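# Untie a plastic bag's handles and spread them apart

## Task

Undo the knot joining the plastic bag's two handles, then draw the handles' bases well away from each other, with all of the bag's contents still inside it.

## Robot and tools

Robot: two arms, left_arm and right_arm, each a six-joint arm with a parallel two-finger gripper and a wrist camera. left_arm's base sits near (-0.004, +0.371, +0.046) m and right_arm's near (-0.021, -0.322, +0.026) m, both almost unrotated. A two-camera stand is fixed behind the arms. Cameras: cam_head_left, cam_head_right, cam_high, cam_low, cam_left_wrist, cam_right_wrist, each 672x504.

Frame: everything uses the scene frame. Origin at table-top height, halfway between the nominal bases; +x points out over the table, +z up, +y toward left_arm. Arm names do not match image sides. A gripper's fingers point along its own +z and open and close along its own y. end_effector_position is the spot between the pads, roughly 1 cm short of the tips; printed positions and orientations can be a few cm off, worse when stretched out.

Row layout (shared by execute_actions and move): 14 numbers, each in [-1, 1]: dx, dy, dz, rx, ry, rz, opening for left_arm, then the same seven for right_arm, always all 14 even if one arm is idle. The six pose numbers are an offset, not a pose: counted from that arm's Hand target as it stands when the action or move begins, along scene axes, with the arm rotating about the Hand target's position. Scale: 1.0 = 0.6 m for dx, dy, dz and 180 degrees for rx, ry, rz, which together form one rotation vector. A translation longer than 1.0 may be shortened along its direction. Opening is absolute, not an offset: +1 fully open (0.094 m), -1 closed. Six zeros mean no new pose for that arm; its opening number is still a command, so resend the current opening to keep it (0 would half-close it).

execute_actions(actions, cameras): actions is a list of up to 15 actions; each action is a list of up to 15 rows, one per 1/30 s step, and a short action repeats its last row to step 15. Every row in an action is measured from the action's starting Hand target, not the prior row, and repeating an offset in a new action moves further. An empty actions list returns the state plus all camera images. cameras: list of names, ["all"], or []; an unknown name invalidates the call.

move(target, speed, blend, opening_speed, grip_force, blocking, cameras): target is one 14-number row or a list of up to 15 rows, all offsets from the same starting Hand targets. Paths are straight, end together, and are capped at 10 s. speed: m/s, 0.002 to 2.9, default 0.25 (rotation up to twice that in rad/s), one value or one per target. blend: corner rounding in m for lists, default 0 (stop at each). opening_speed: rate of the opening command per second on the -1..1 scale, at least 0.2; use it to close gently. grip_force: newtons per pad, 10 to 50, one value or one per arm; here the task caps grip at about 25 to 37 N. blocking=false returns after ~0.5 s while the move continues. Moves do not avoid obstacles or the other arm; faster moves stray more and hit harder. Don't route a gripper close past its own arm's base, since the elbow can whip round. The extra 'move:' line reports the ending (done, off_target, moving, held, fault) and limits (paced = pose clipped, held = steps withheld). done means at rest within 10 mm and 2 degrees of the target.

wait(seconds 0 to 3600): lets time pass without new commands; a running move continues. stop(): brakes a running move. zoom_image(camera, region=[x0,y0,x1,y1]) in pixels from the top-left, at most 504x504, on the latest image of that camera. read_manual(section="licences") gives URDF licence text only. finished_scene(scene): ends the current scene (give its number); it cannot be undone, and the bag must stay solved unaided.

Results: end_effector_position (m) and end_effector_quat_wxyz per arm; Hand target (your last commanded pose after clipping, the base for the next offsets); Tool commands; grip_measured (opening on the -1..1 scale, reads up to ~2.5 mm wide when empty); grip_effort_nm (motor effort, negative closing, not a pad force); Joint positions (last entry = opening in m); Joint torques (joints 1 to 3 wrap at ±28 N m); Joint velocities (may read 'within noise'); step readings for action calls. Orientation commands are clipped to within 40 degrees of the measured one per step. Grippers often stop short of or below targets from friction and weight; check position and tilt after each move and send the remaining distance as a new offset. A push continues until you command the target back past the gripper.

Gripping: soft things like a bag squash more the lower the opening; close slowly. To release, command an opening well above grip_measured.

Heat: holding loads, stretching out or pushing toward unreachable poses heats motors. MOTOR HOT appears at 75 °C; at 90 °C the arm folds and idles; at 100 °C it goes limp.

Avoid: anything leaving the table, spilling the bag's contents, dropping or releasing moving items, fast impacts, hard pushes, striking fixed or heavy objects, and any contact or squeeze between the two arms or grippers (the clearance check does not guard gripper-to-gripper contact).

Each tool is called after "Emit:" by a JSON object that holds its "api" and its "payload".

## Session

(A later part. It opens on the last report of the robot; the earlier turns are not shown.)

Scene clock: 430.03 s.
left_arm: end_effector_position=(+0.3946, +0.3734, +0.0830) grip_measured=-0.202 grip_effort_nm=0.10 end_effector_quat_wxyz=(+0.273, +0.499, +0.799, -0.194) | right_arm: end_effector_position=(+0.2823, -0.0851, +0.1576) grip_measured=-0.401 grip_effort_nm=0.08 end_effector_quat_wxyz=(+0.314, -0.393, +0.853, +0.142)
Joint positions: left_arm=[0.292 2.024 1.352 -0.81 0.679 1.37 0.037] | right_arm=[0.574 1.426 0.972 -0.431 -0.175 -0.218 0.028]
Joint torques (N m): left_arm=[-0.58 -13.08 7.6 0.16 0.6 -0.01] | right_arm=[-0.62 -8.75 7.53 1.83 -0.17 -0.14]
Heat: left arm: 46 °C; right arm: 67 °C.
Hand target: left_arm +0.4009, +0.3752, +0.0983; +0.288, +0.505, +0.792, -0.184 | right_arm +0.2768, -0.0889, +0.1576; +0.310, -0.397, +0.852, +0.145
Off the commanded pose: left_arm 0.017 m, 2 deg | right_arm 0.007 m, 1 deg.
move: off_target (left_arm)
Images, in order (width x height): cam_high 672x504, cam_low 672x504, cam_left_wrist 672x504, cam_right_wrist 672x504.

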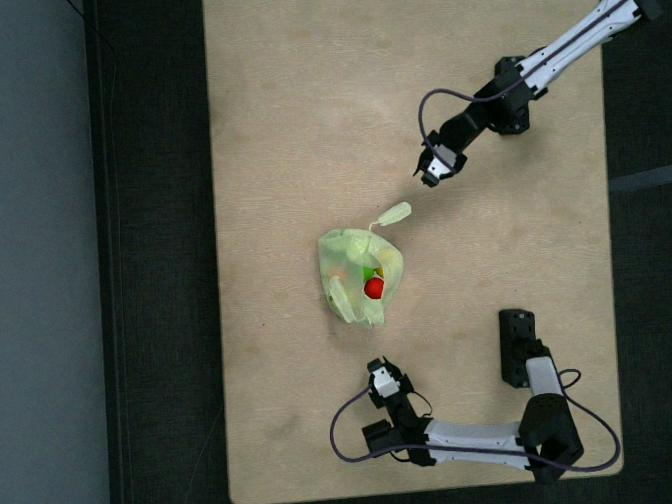

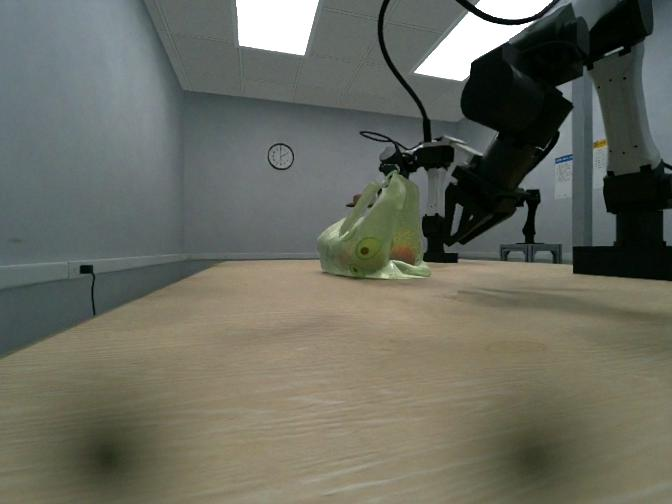

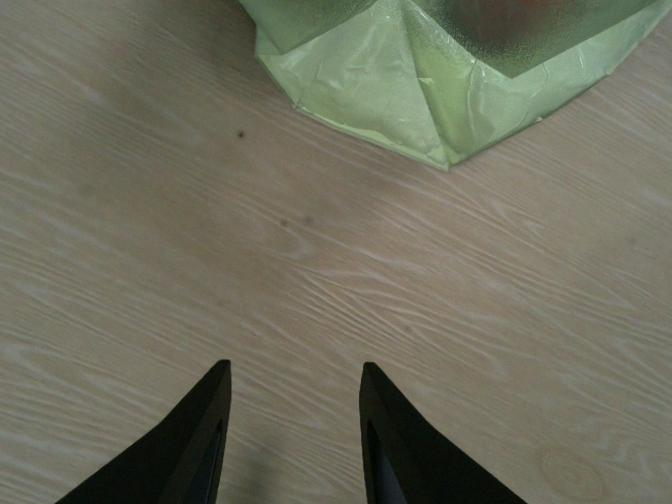

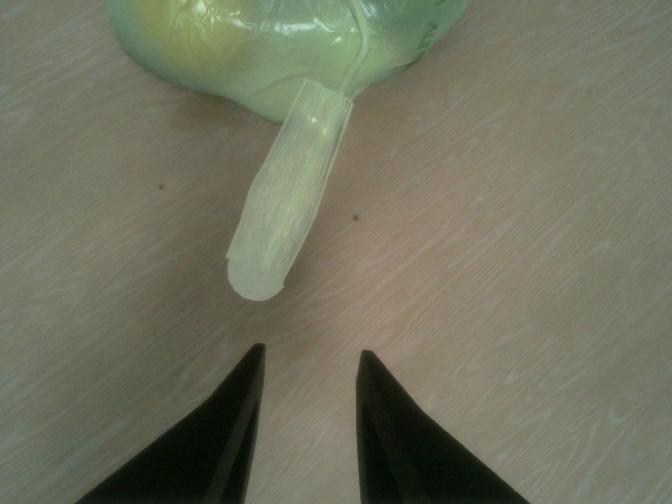

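Emit:
{"api": "wait", "payload": {"seconds": 1, "cameras": ["cam_high","cam_low","cam_right_wrist"]}}

Emit:
{"api": "zoom_image", "payload": {"camera": "cam_high", "region": [290, 180, 450, 350]}}

Emit:
{"api": "zoom_image", "payload": {"camera": "cam_low", "region": [270, 140, 520, 310]}}

Scene clock: 433.67 s.
left_arm: end_effector_position=(+0.3945, +0.3734, +0.0830) grip_measured=-0.202 grip_effort_nm=0.10 end_effector_quat_wxyz=(+0.273, +0.499, +0.799, -0.194) | right_arm: end_effector_position=(+0.2822, -0.0851, +0.1575) grip_measured=-0.401 grip_effort_nm=0.08 end_effector_quat_wxyz=(+0.314, -0.393, +0.853, +0.142)
Joint positions: left_arm=[0.292 2.024 1.352 -0.811 0.679 1.37 0.037] | right_arm=[0.574 1.426 0.972 -0.431 -0.175 -0.218 0.028]
Joint torques (N m): left_arm=[-0.57 -13.07 7.6 0.17 0.61 0.03] | right_arm=[-0.59 -8.75 7.54 1.84 -0.18 -0.16]
Heat: left arm: 47 °C; right arm: 66 °C.
Hand target: left_arm +0.4008, +0.3752, +0.0983; +0.288, +0.505, +0.793, -0.184 | right_arm +0.2768, -0.0889, +0.1577; +0.310, -0.397, +0.852, +0.145
Tool commands: left_gripper/opening=-0.2 right_gripper/opening=-0.4
Off the commanded pose: left_arm 0.017 m, 2 deg | right_arm 0.007 m, 1 deg.
wait: 1.00 s; at rest from the start

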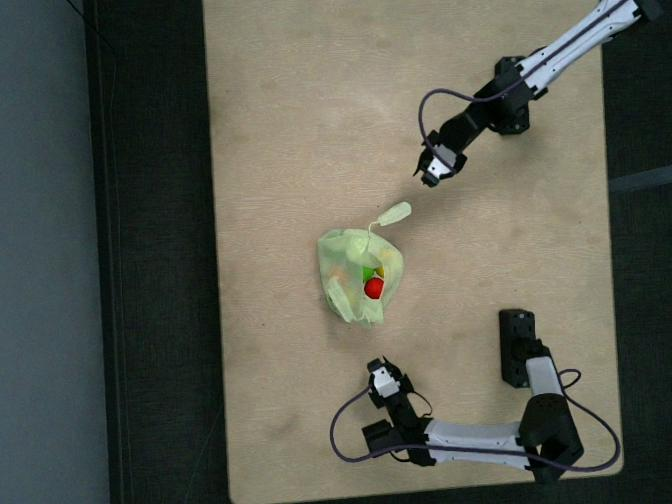

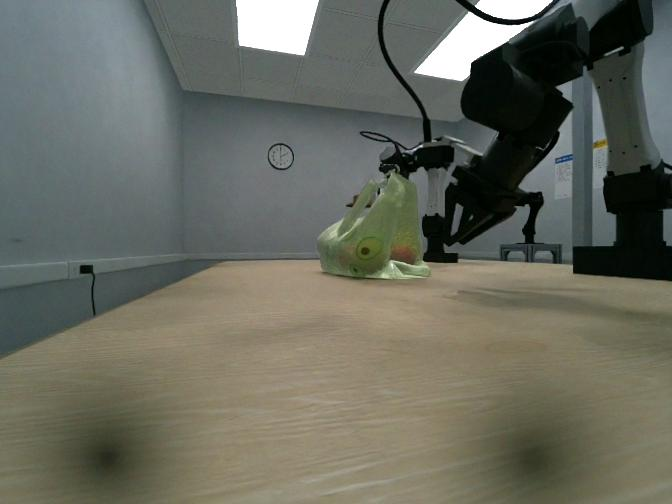

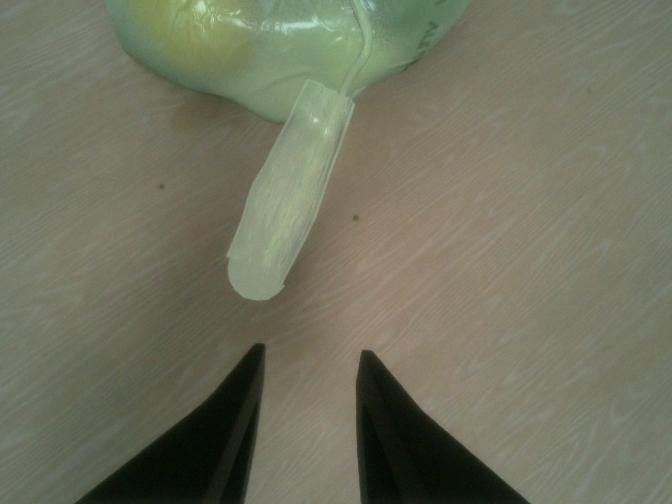

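Scaled by 2.965 from the camera's image (finer frame: 960x720).

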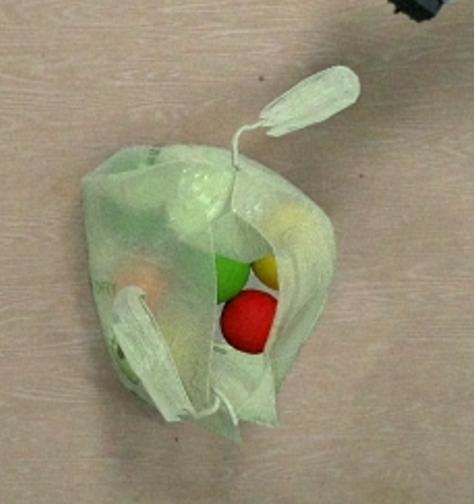

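Scaled by 2.016 from the camera's image (finer frame: 960x720).

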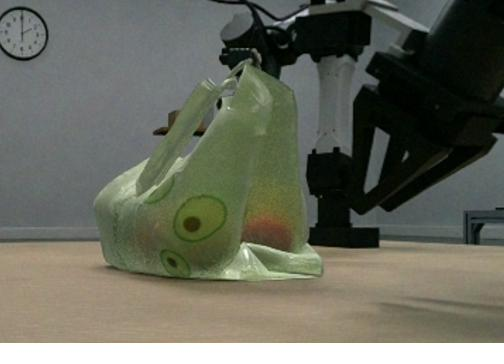

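Emit:
{"api": "finished_scene", "payload": {"scene": 2}}

The scene is finished: the task was done.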